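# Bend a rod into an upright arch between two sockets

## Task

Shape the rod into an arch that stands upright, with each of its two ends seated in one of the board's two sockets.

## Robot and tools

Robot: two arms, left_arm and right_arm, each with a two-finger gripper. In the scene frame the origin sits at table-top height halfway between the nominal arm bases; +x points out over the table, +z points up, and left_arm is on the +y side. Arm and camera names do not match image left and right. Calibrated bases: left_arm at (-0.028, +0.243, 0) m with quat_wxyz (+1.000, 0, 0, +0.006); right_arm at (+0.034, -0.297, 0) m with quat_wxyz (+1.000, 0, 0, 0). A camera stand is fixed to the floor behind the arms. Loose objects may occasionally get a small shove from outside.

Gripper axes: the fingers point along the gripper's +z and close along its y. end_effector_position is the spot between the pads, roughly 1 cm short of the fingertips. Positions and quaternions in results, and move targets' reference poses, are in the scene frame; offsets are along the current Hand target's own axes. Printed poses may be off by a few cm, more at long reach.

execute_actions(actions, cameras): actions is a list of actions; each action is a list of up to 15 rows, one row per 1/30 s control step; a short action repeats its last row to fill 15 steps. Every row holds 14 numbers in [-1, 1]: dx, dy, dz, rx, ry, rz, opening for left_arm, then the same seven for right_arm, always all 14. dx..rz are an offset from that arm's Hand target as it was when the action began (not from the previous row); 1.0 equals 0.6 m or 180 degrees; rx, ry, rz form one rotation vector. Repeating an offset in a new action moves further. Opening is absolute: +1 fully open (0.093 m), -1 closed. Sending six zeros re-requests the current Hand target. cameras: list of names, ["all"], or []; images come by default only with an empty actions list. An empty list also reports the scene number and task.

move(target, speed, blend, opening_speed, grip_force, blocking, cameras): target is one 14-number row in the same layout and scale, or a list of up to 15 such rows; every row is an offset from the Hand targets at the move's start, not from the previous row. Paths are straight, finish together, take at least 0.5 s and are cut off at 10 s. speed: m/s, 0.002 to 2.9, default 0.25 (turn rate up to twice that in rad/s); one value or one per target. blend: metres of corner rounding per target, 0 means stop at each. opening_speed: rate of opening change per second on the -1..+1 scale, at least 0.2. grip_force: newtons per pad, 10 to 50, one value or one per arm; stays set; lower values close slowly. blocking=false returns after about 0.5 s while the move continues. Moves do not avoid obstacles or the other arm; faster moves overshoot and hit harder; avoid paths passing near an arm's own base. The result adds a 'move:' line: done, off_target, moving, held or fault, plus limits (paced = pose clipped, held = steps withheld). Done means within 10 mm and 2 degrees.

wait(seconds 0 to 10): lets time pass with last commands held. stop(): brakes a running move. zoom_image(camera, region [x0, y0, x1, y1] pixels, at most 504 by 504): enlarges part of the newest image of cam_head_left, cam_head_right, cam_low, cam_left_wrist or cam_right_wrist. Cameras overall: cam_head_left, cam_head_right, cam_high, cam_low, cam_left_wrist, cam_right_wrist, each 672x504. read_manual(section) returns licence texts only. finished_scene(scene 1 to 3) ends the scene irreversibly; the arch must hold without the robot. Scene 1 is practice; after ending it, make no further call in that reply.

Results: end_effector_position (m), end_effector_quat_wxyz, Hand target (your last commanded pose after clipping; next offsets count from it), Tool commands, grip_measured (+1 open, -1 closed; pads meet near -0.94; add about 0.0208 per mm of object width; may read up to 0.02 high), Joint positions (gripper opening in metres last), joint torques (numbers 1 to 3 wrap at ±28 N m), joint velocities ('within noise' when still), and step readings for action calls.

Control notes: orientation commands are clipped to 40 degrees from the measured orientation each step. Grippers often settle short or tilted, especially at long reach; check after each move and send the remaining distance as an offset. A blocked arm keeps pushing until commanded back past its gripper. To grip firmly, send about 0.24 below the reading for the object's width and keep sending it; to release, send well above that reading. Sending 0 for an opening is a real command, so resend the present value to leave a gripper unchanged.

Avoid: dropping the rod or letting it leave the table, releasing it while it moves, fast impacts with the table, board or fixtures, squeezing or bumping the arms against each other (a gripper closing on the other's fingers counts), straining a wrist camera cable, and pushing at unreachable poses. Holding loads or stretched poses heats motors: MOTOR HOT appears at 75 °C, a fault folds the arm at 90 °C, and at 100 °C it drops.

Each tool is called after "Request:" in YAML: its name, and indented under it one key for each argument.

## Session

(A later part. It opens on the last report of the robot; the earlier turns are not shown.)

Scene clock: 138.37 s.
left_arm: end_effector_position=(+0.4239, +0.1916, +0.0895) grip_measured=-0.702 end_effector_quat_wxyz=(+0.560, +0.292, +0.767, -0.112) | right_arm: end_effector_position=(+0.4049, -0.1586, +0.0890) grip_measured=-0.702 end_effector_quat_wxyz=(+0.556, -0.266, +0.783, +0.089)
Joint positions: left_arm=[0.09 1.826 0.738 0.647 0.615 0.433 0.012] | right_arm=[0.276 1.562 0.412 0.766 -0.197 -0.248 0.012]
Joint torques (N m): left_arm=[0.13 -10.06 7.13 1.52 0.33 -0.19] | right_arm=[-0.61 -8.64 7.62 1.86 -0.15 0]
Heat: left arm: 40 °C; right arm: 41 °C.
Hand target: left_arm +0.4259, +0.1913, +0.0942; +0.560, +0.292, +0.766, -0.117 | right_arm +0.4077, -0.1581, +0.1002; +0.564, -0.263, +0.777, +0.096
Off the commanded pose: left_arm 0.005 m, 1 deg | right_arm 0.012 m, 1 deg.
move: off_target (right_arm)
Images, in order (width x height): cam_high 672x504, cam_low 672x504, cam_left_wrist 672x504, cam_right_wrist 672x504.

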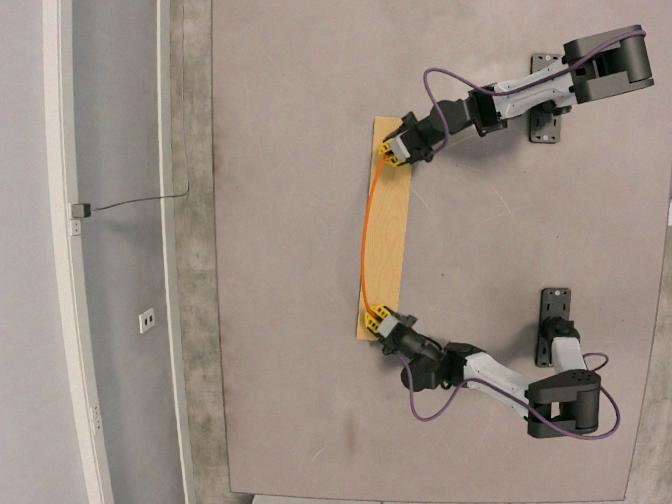

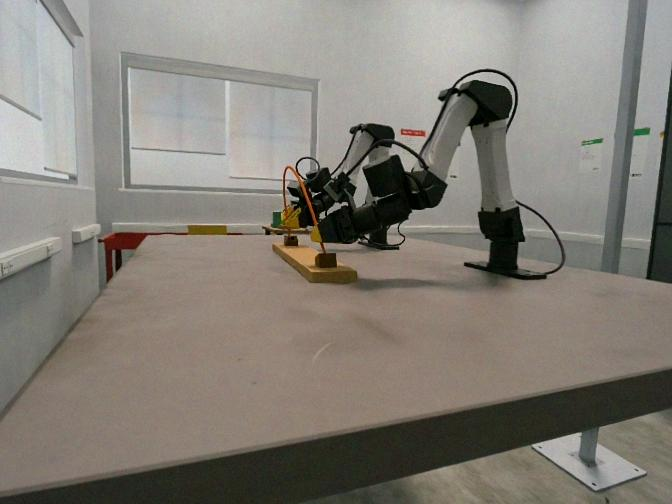

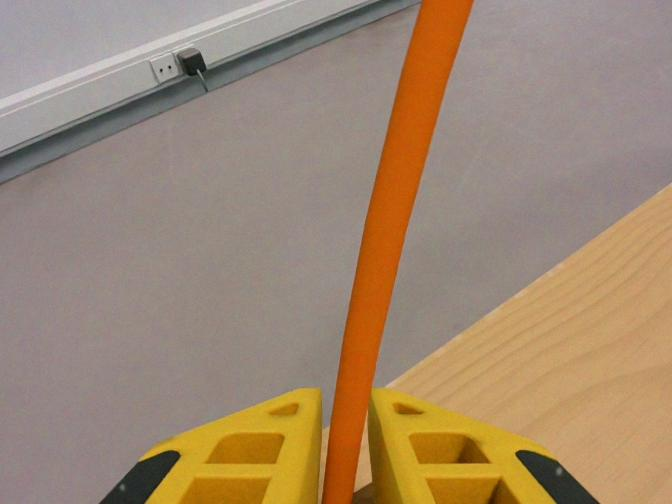

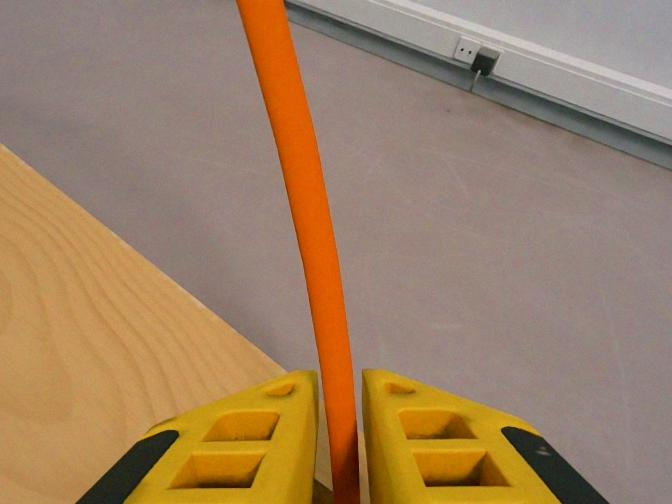

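Request:
move:
  target:
    - [0,0,0,0,0,0,0.1,0,0,0,0,0,0,0.1]
    - [0,0,0,0,0,0,0.1,0,0,0,0,0,0,0.1]
    - [0,0,-0.16,0,0,0,0.1,0,0,-0.16,0,0,0,0.1]
  opening_speed: 0.4
  speed: 0.08
  cameras: ["cam_low","cam_high","cam_left_wrist","cam_right_wrist"]

Request:
zoom_image:
  camera: "cam_low"
  region: [255, 145, 385, 285]

Scene clock: 147.37 s.
left_arm: end_effector_position=(+0.3532, +0.2405, +0.1212) grip_measured=+0.098 end_effector_quat_wxyz=(+0.553, +0.284, +0.774, -0.120) | right_arm: end_effector_position=(+0.3321, -0.2004, +0.1373) grip_measured=+0.098 end_effector_quat_wxyz=(+0.570, -0.257, +0.775, +0.094)
Joint positions: left_arm=[0.305 1.499 0.59 0.362 0.805 0.552 0.05] | right_arm=[0.148 0.918 0.254 0.305 -0.317 -0.274 0.05]
Joint torques (N m): left_arm=[0.42 -9.1 5.42 1.58 0.44 -0.03] | right_arm=[-0.69 -2.71 7.36 1.82 -0.17 -0.2]
Heat: left arm: 41 °C; right arm: 40 °C.
Hand target: left_arm +0.3501, +0.2399, +0.1275; +0.560, +0.292, +0.766, -0.117 | right_arm +0.3284, -0.2008, +0.1333; +0.564, -0.263, +0.777, +0.096
Off the commanded pose: left_arm 0.007 m, 2 deg | right_arm 0.005 m, 1 deg.
move: done
Images, in order (width x height): cam_high 672x504, cam_low 672x504, cam_left_wrist 672x504, cam_right_wrist 672x504.

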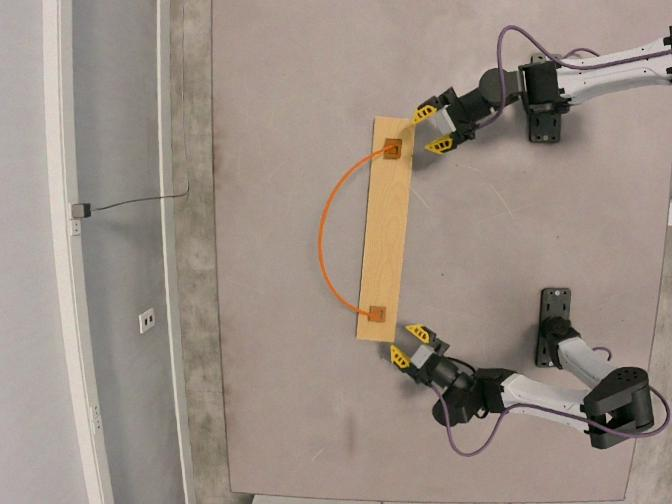

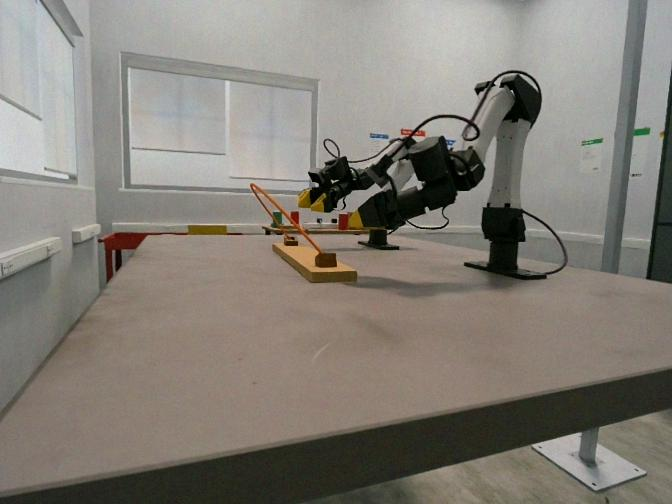

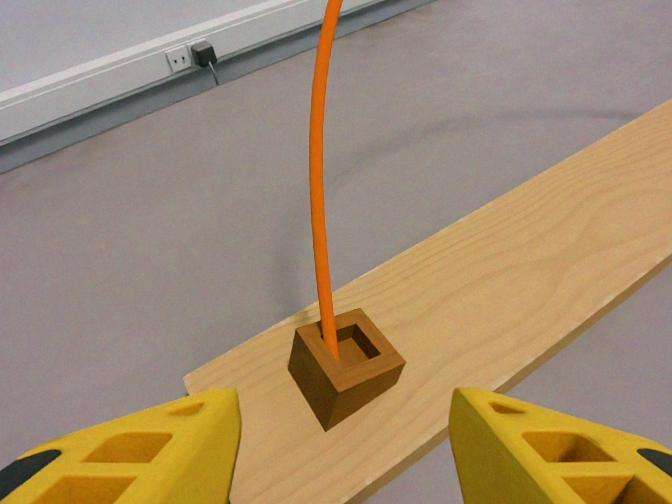

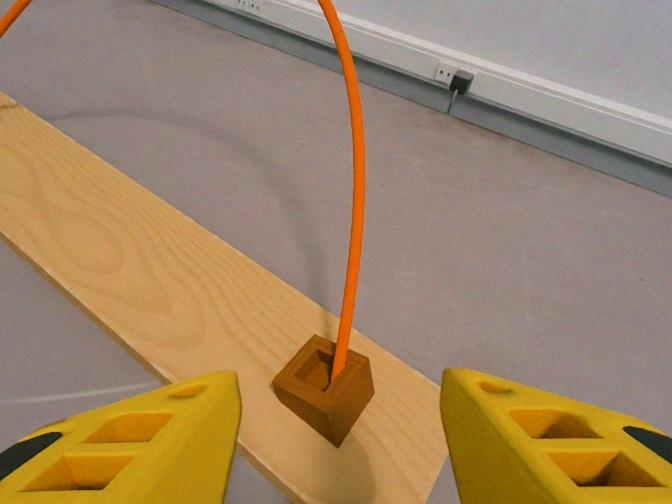

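Scaled by 3.600 from the camera's 672x504 image, which has a finer 960x720 frame.

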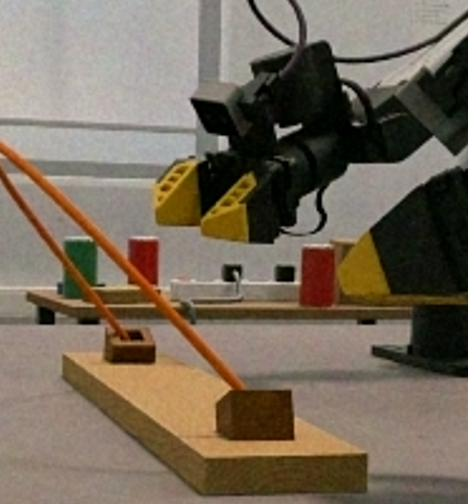

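Request:
move:
  target:
    - [-0.1193,-0.0055,0.0155,-0.05,0.08,-0.016,0,-0.1062,-0.0035,0.0125,0.05,0.08,0.016,0]
    - [-0.1127,-0.006,0.1105,-0.1055,0.166,-0.0334,0,-0.0678,0.0018,0.1222,0.1051,0.1657,0.0329,0]
  speed: 0.25
  blend: [0.02,0]
  cameras: ["cam_low","cam_left_wrist","cam_right_wrist"]

Request:
zoom_image:
  camera: "cam_low"
  region: [225, 145, 385, 285]

Scene clock: 171.57 s.
left_arm: end_effector_position=(+0.4059, +0.1831, +0.1562) grip_measured=+0.002 end_effector_quat_wxyz=(+0.366, +0.183, +0.911, +0.056) | right_arm: end_effector_position=(+0.3946, -0.1570, +0.1420) grip_measured=+0.001 end_effector_quat_wxyz=(+0.376, -0.148, +0.912, -0.070)
Joint positions: left_arm=[-0.182 1.587 1.167 -0.396 -0.085 0.261 0.045] | right_arm=[0.536 1.446 0.975 -0.397 0.384 0.071 0.045]
Joint torques (N m): left_arm=[-0.35 -7.95 10.74 1.52 -0.12 -0.2] | right_arm=[0.53 -5.27 10.51 1.37 0.46 0.02]
Heat: left arm: 40 °C; right arm: 41 °C.
Hand target: left_arm +0.4140, +0.1819, +0.1666; +0.378, +0.177, +0.907, +0.060 | right_arm +0.3976, -0.1551, +0.1455; +0.375, -0.143, +0.913, -0.074
Off the commanded pose: left_arm 0.013 m, 2 deg | right_arm 0.005 m, 1 deg.
move: off_target (left_arm)
Images, in order (width x height): cam_low 672x504, cam_left_wrist 672x504, cam_right_wrist 672x504.

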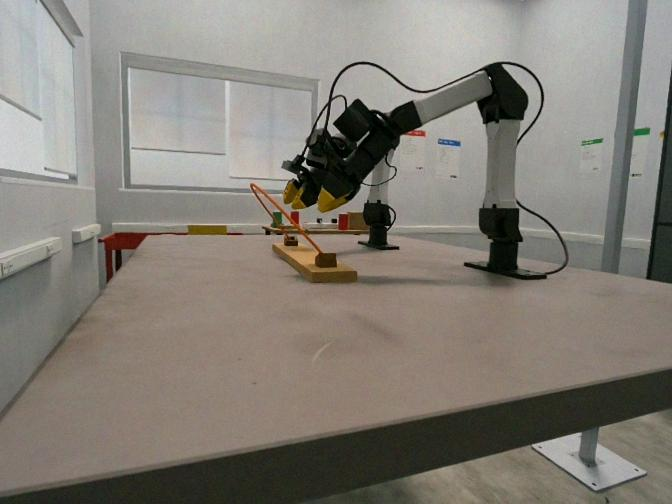

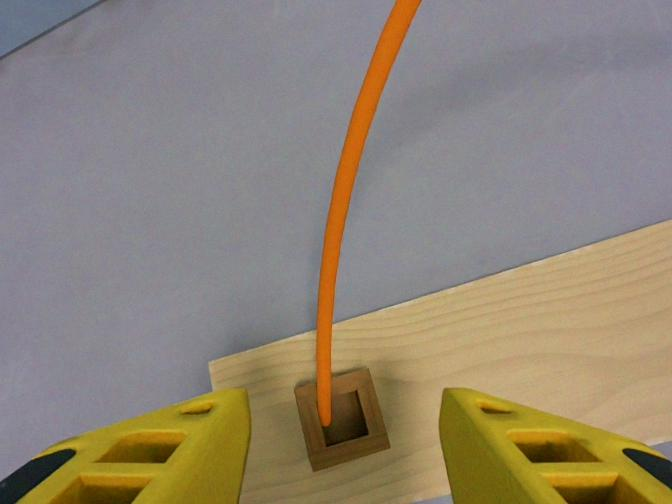

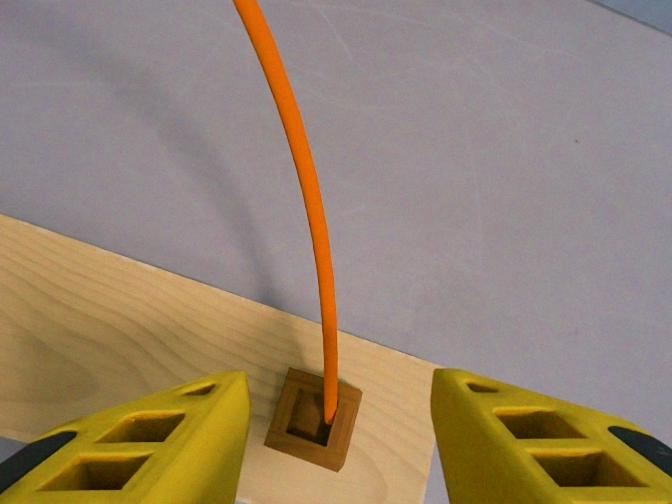

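Scaled by 3.150 from the camera's 672x504 image, which has a finer 960x720 frame.

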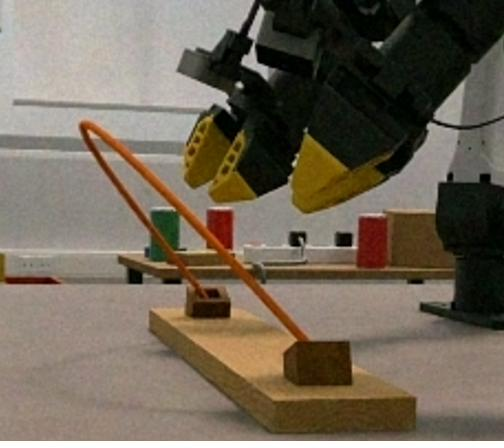

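Request:
move:
  target:
    - [0,0,0.123,0,0,0,0,0,0,0.135,0,0,0,0]
    - [0,0,0.123,0,0,0,-1,0,0,0.135,0,0,0,-1]
  speed: 0.12
  opening_speed: 1.0
  cameras: ["cam_left_wrist","cam_right_wrist"]

Scene clock: 180.33 s.
left_arm: end_effector_position=(+0.4536, +0.1825, +0.1024) grip_measured=-0.956 end_effector_quat_wxyz=(+0.356, +0.190, +0.912, +0.067) | right_arm: end_effector_position=(+0.4446, -0.1605, +0.0834) grip_measured=-0.941 end_effector_quat_wxyz=(+0.364, -0.151, +0.916, -0.081)
Joint positions: left_arm=[-0.169 1.826 1.231 -0.239 -0.093 0.29 0] | right_arm=[0.454 1.701 0.994 -0.167 0.343 0 0]
Joint torques (N m): left_arm=[0.17 -10.09 10.3 1.69 0.12 -0.41] | right_arm=[-0.57 -7.24 9.87 1.73 0.2 -0.02]
Heat: left arm: 40 °C; right arm: 40 °C.
Hand target: left_arm +0.4662, +0.1802, +0.1144; +0.378, +0.177, +0.907, +0.060 | right_arm +0.4548, -0.1572, +0.0882; +0.375, -0.143, +0.913, -0.074
Off the commanded pose: left_arm 0.017 m, 3 deg | right_arm 0.012 m, 2 deg.
move: off_target (left_arm, right_arm); target 2's new opening was sent with left_arm's hand 0.019 m and 3 deg from that target
Images, in order (width x height): cam_left_wrist 672x504, cam_right_wrist 672x504.

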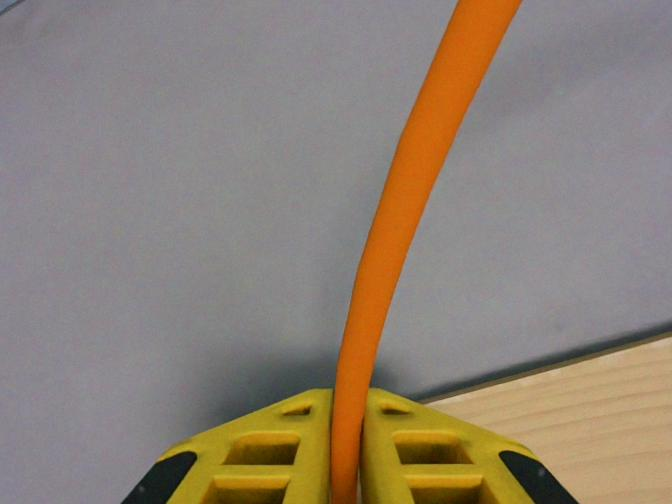

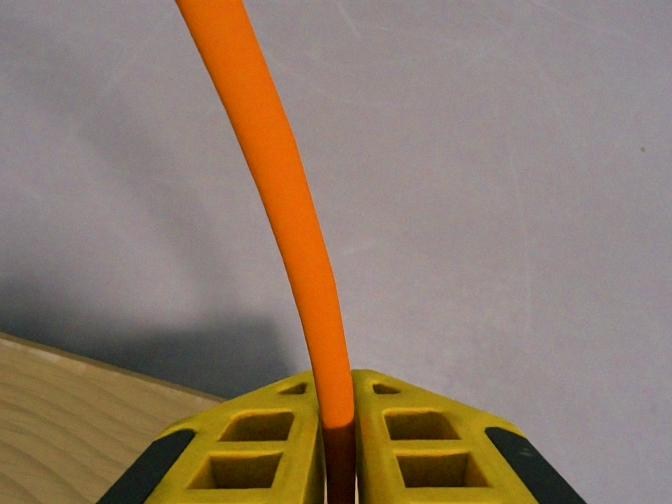

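Request:
move:
  target:
    - [0.0248,-0.0062,-0.0553,-0.0437,-0.1201,0,-1,0.021,0.0047,-0.0632,0.0437,-0.1201,0,-1]
    - [0.0547,-0.0175,-0.1013,-0.0855,-0.2349,0,-1,0.0467,0.0128,-0.1068,0.0854,-0.2349,0,-1]
    - [0.0682,-0.0222,-0.1155,-0.0855,-0.2349,0,-1,0.0602,0.0178,-0.1208,0.0854,-0.2349,0,-1]
  speed: [0.12,0.12,0.06]
  blend: [0.008,0.003,0]
  cameras: ["cam_low","cam_high"]

Request:
zoom_image:
  camera: "cam_low"
  region: [255, 145, 385, 285]

Request:
zoom_image:
  camera: "cam_low"
  region: [276, 228, 346, 273]

Scene clock: 210.90 s.
left_arm: end_effector_position=(+0.3884, +0.1866, +0.1205) grip_measured=-0.961 end_effector_quat_wxyz=(+0.679, +0.146, +0.711, +0.114) | right_arm: end_effector_position=(+0.3841, -0.1522, +0.1049) grip_measured=-0.951 end_effector_quat_wxyz=(+0.668, -0.138, +0.715, -0.152)
Joint positions: left_arm=[-0.211 1.832 0.393 1.386 -0.162 0.361 0] | right_arm=[0.693 1.875 0.317 1.477 0.723 -0.361 0]
Joint torques (N m): left_arm=[-0.79 -8.16 3.33 2.43 -0.04 -0.28] | right_arm=[0.7 -5.5 1.05 2.91 0.29 0.19]
Heat: left arm: 41 °C; right arm: 41 °C.
Hand target: left_arm +0.3869, +0.1844, +0.1331; +0.698, +0.136, +0.694, +0.110 | right_arm +0.3769, -0.1566, +0.1129; +0.694, -0.110, +0.699, -0.136
Off the commanded pose: left_arm 0.013 m, 3 deg | right_arm 0.012 m, 5 deg.
joint sent to its limit (right arm) — joint 4 (wrist pitch), upper limit. The joint targets still meet the commanded pose.
move: off_target (left_arm, right_arm)
Images, in order (width x height): cam_high 672x504, cam_low 672x504.

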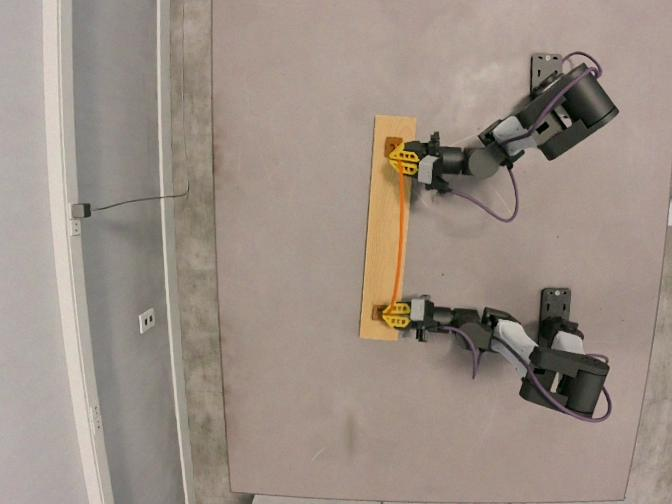

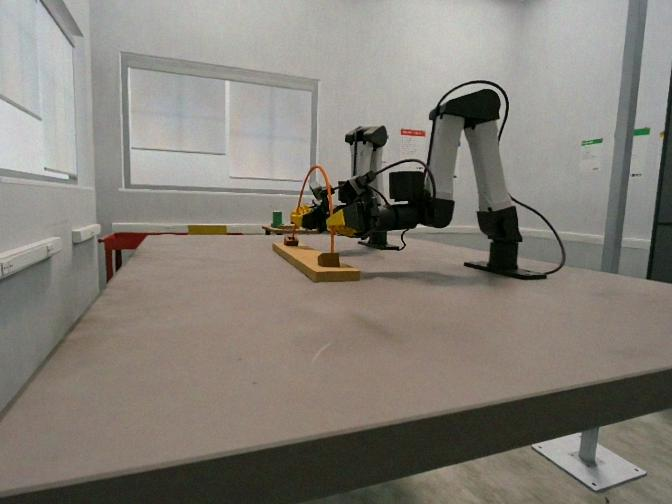

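Scaled by 3.600 from the camera's 672x504 image, which has a finer 960x720 frame.

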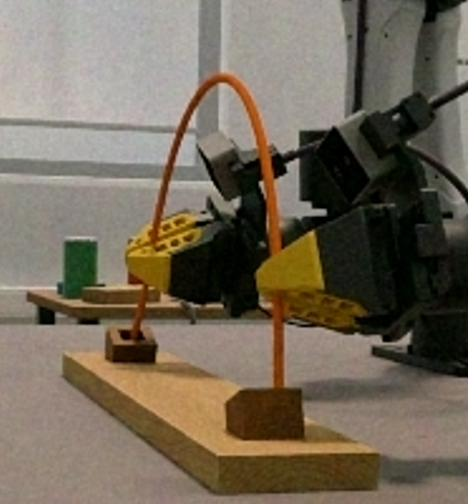

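Scaled by 7.200 from the camera's 672x504 image, which has a finer 960x720 frame.

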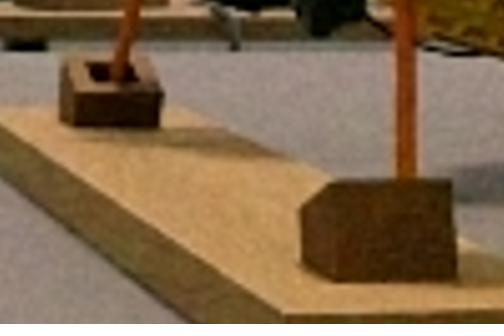

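Request:
move:
  target:
    - [0.0016,0.0044,-0.01,0,0,0,-1,0,0.0003,-0.01,0,0,0,-1]
    - [0.0016,0.0044,-0.01,0,0,0,-0.7,0,0.0003,-0.01,0,0,0,-0.7]
  opening_speed: 0.2
  speed: 0.04
  cameras: ["cam_low","cam_high","cam_left_wrist","cam_right_wrist"]

Request:
zoom_image:
  camera: "cam_low"
  region: [255, 145, 385, 285]

Scene clock: 220.87 s.
left_arm: end_effector_position=(+0.3832, +0.1876, +0.1212) grip_measured=-0.702 end_effector_quat_wxyz=(+0.683, +0.143, +0.707, +0.112) | right_arm: end_effector_position=(+0.3724, -0.1568, +0.0982) grip_measured=-0.702 end_effector_quat_wxyz=(+0.659, -0.139, +0.722, -0.156)
Joint positions: left_arm=[-0.211 1.832 0.37 1.42 -0.162 0.355 0.012] | right_arm=[0.715 1.863 0.275 1.474 0.753 -0.346 0.012]
Joint torques (N m): left_arm=[-0.23 -9.28 2.95 2.23 0.02 -0.2] | right_arm=[0.44 -5.22 3.03 2.92 0.21 0.05]
Heat: left arm: 45 °C; right arm: 46 °C.
Hand target: left_arm +0.3810, +0.1876, +0.1331; +0.698, +0.136, +0.694, +0.111 | right_arm +0.3710, -0.1563, +0.1128; +0.694, -0.110, +0.699, -0.136
Off the commanded pose: left_arm 0.012 m, 2 deg | right_arm 0.015 m, 6 deg.
joint sent to its limit (right arm) — joint 4 (wrist pitch), upper limit. The joint targets still meet the commanded pose.
move: off_target (left_arm, right_arm); target 2's new opening was sent with right_arm's hand 0.011 m and 5 deg from that target
Images, in order (width x height): cam_high 672x504, cam_low 672x504, cam_left_wrist 672x504, cam_right_wrist 672x504.

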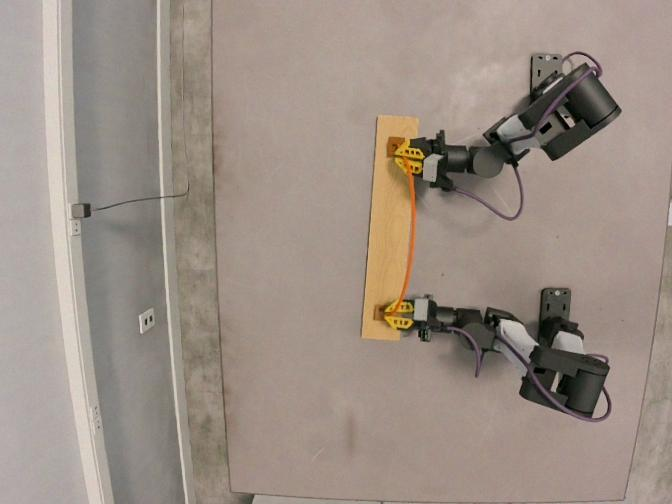

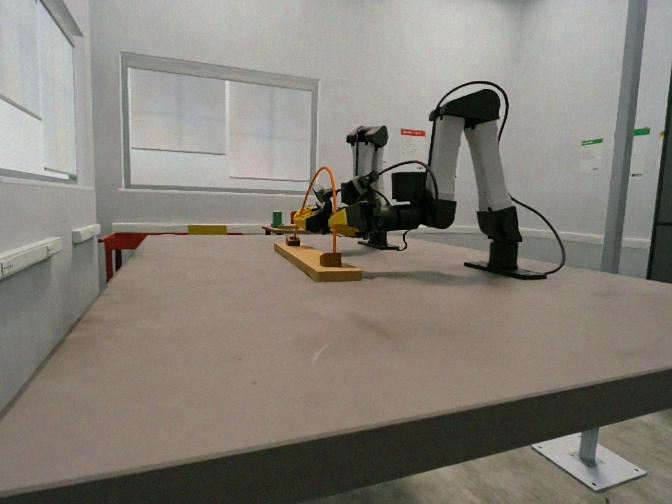

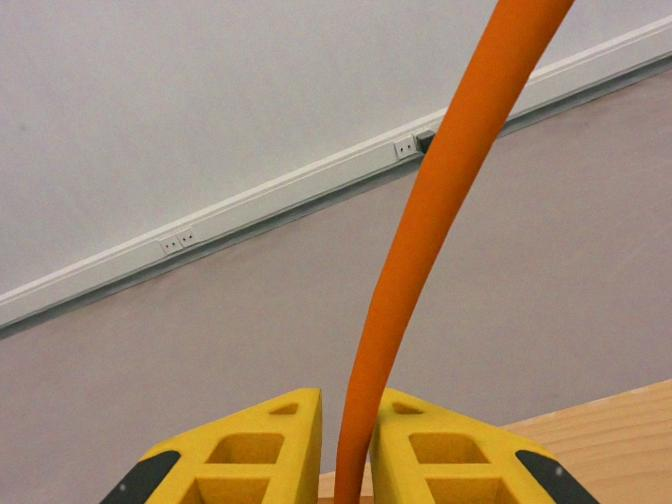

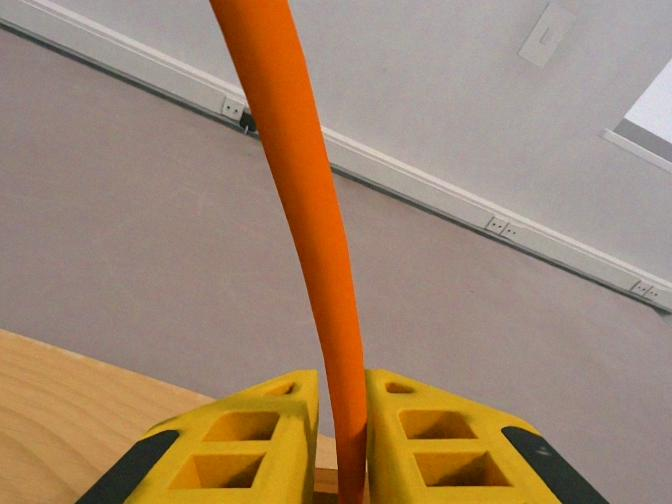

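Scaled by 3.600 from the camera's 672x504 image, which has a finer 960x720 frame.

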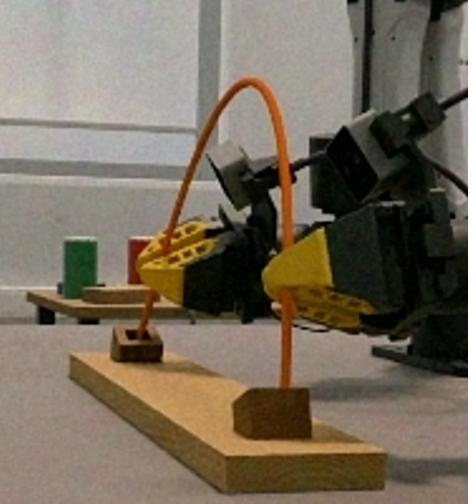

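Request:
move:
  target:
    - [0,0,0,0,0,0,0.1,0,0,0,0,0,0,0.1]
    - [0,0,0,0,0,0,0.1,0,0,0,0,0,0,0.1]
    - [0,0,-0.17,0,0,0,0.1,0,0,-0.17,0,0,0,0.1]
  opening_speed: 0.4
  speed: 0.07
  cameras: ["cam_low","cam_high","cam_left_wrist","cam_right_wrist"]

Request:
zoom_image:
  camera: "cam_low"
  region: [255, 145, 385, 285]

Scene clock: 233.20 s.
left_arm: end_effector_position=(+0.2860, +0.1891, +0.1307) grip_measured=+0.098 end_effector_quat_wxyz=(+0.682, +0.140, +0.709, +0.113) | right_arm: end_effector_position=(+0.2700, -0.1528, +0.0932) grip_measured=+0.098 end_effector_quat_wxyz=(+0.655, -0.158, +0.719, -0.173)
Joint positions: left_arm=[-0.333 1.439 0.013 1.38 -0.289 0.346 0.05] | right_arm=[1.15 1.739 0.046 1.472 1.184 -0.27 0.05]
Joint torques (N m): left_arm=[-0.58 -5.5 3.43 1.9 -0.05 -0.22] | right_arm=[0.58 -6.43 2.43 2.69 0.41 0.01]
Heat: left arm: 46 °C; right arm: 49 °C.
Hand target: left_arm +0.2791, +0.1911, +0.1331; +0.698, +0.136, +0.694, +0.110 | right_arm +0.2690, -0.1524, +0.1129; +0.694, -0.110, +0.699, -0.136
Off the commanded pose: left_arm 0.008 m, 3 deg | right_arm 0.020 m, 9 deg.
joint sent to its limit (left arm) — joint 3 (elbow), lower limit, where the elbow is as bent as it goes. The joint targets are off in position, not in orientation.
joint sent to its limit (right arm) — joint 4 (wrist pitch), upper limit. The joint targets still meet the commanded pose.
move: off_target (left_arm, right_arm)
Images, in order (width x height): cam_high 672x504, cam_low 672x504, cam_left_wrist 672x504, cam_right_wrist 672x504.

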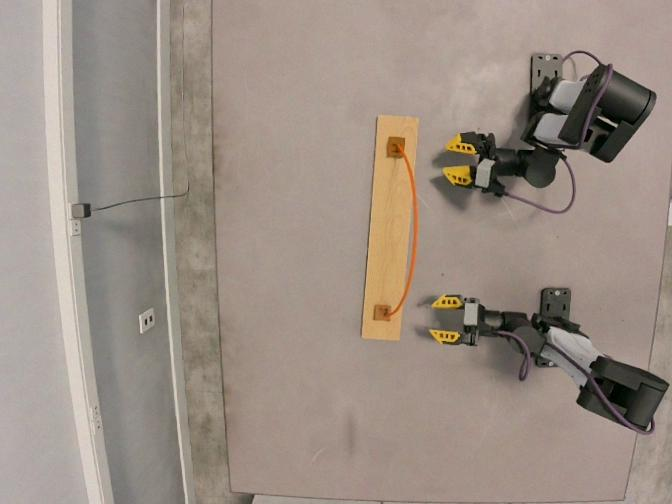

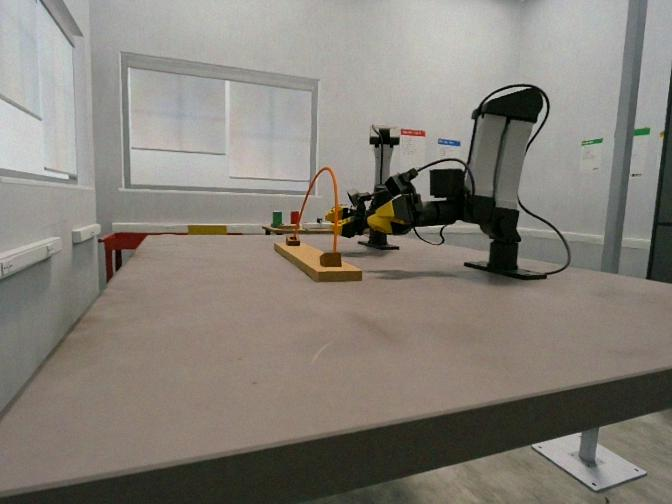

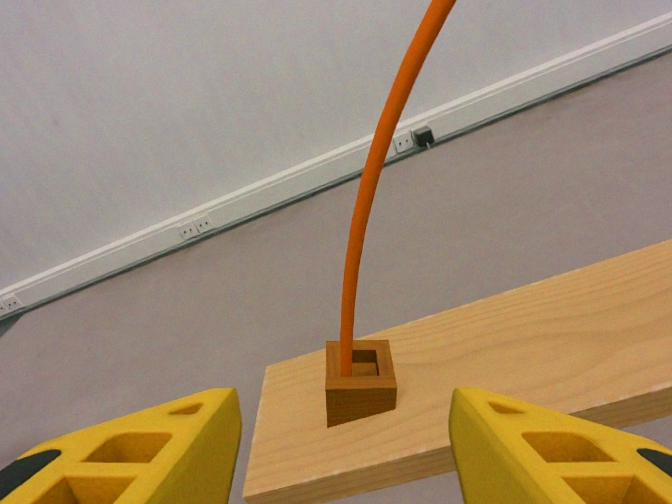

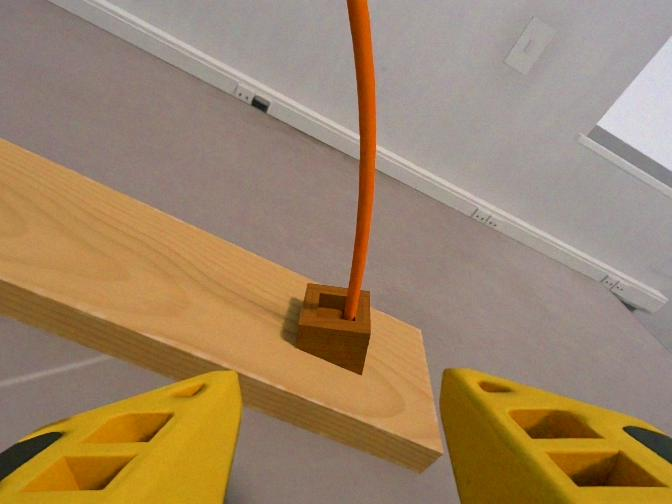

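Scaled by 3.600 from the camera's 672x504 image, which has a finer 960x720 frame.

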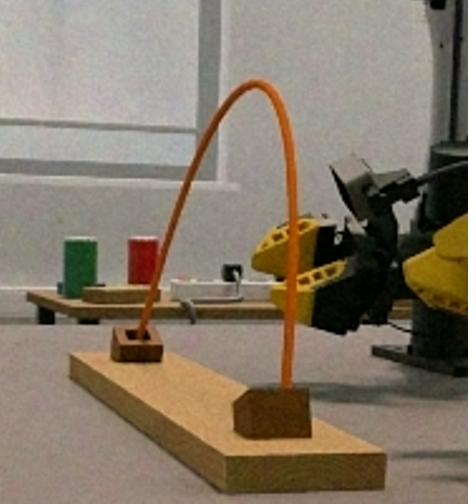

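Request:
finished_scene:
  scene: 3

The scene is finished: the task was done.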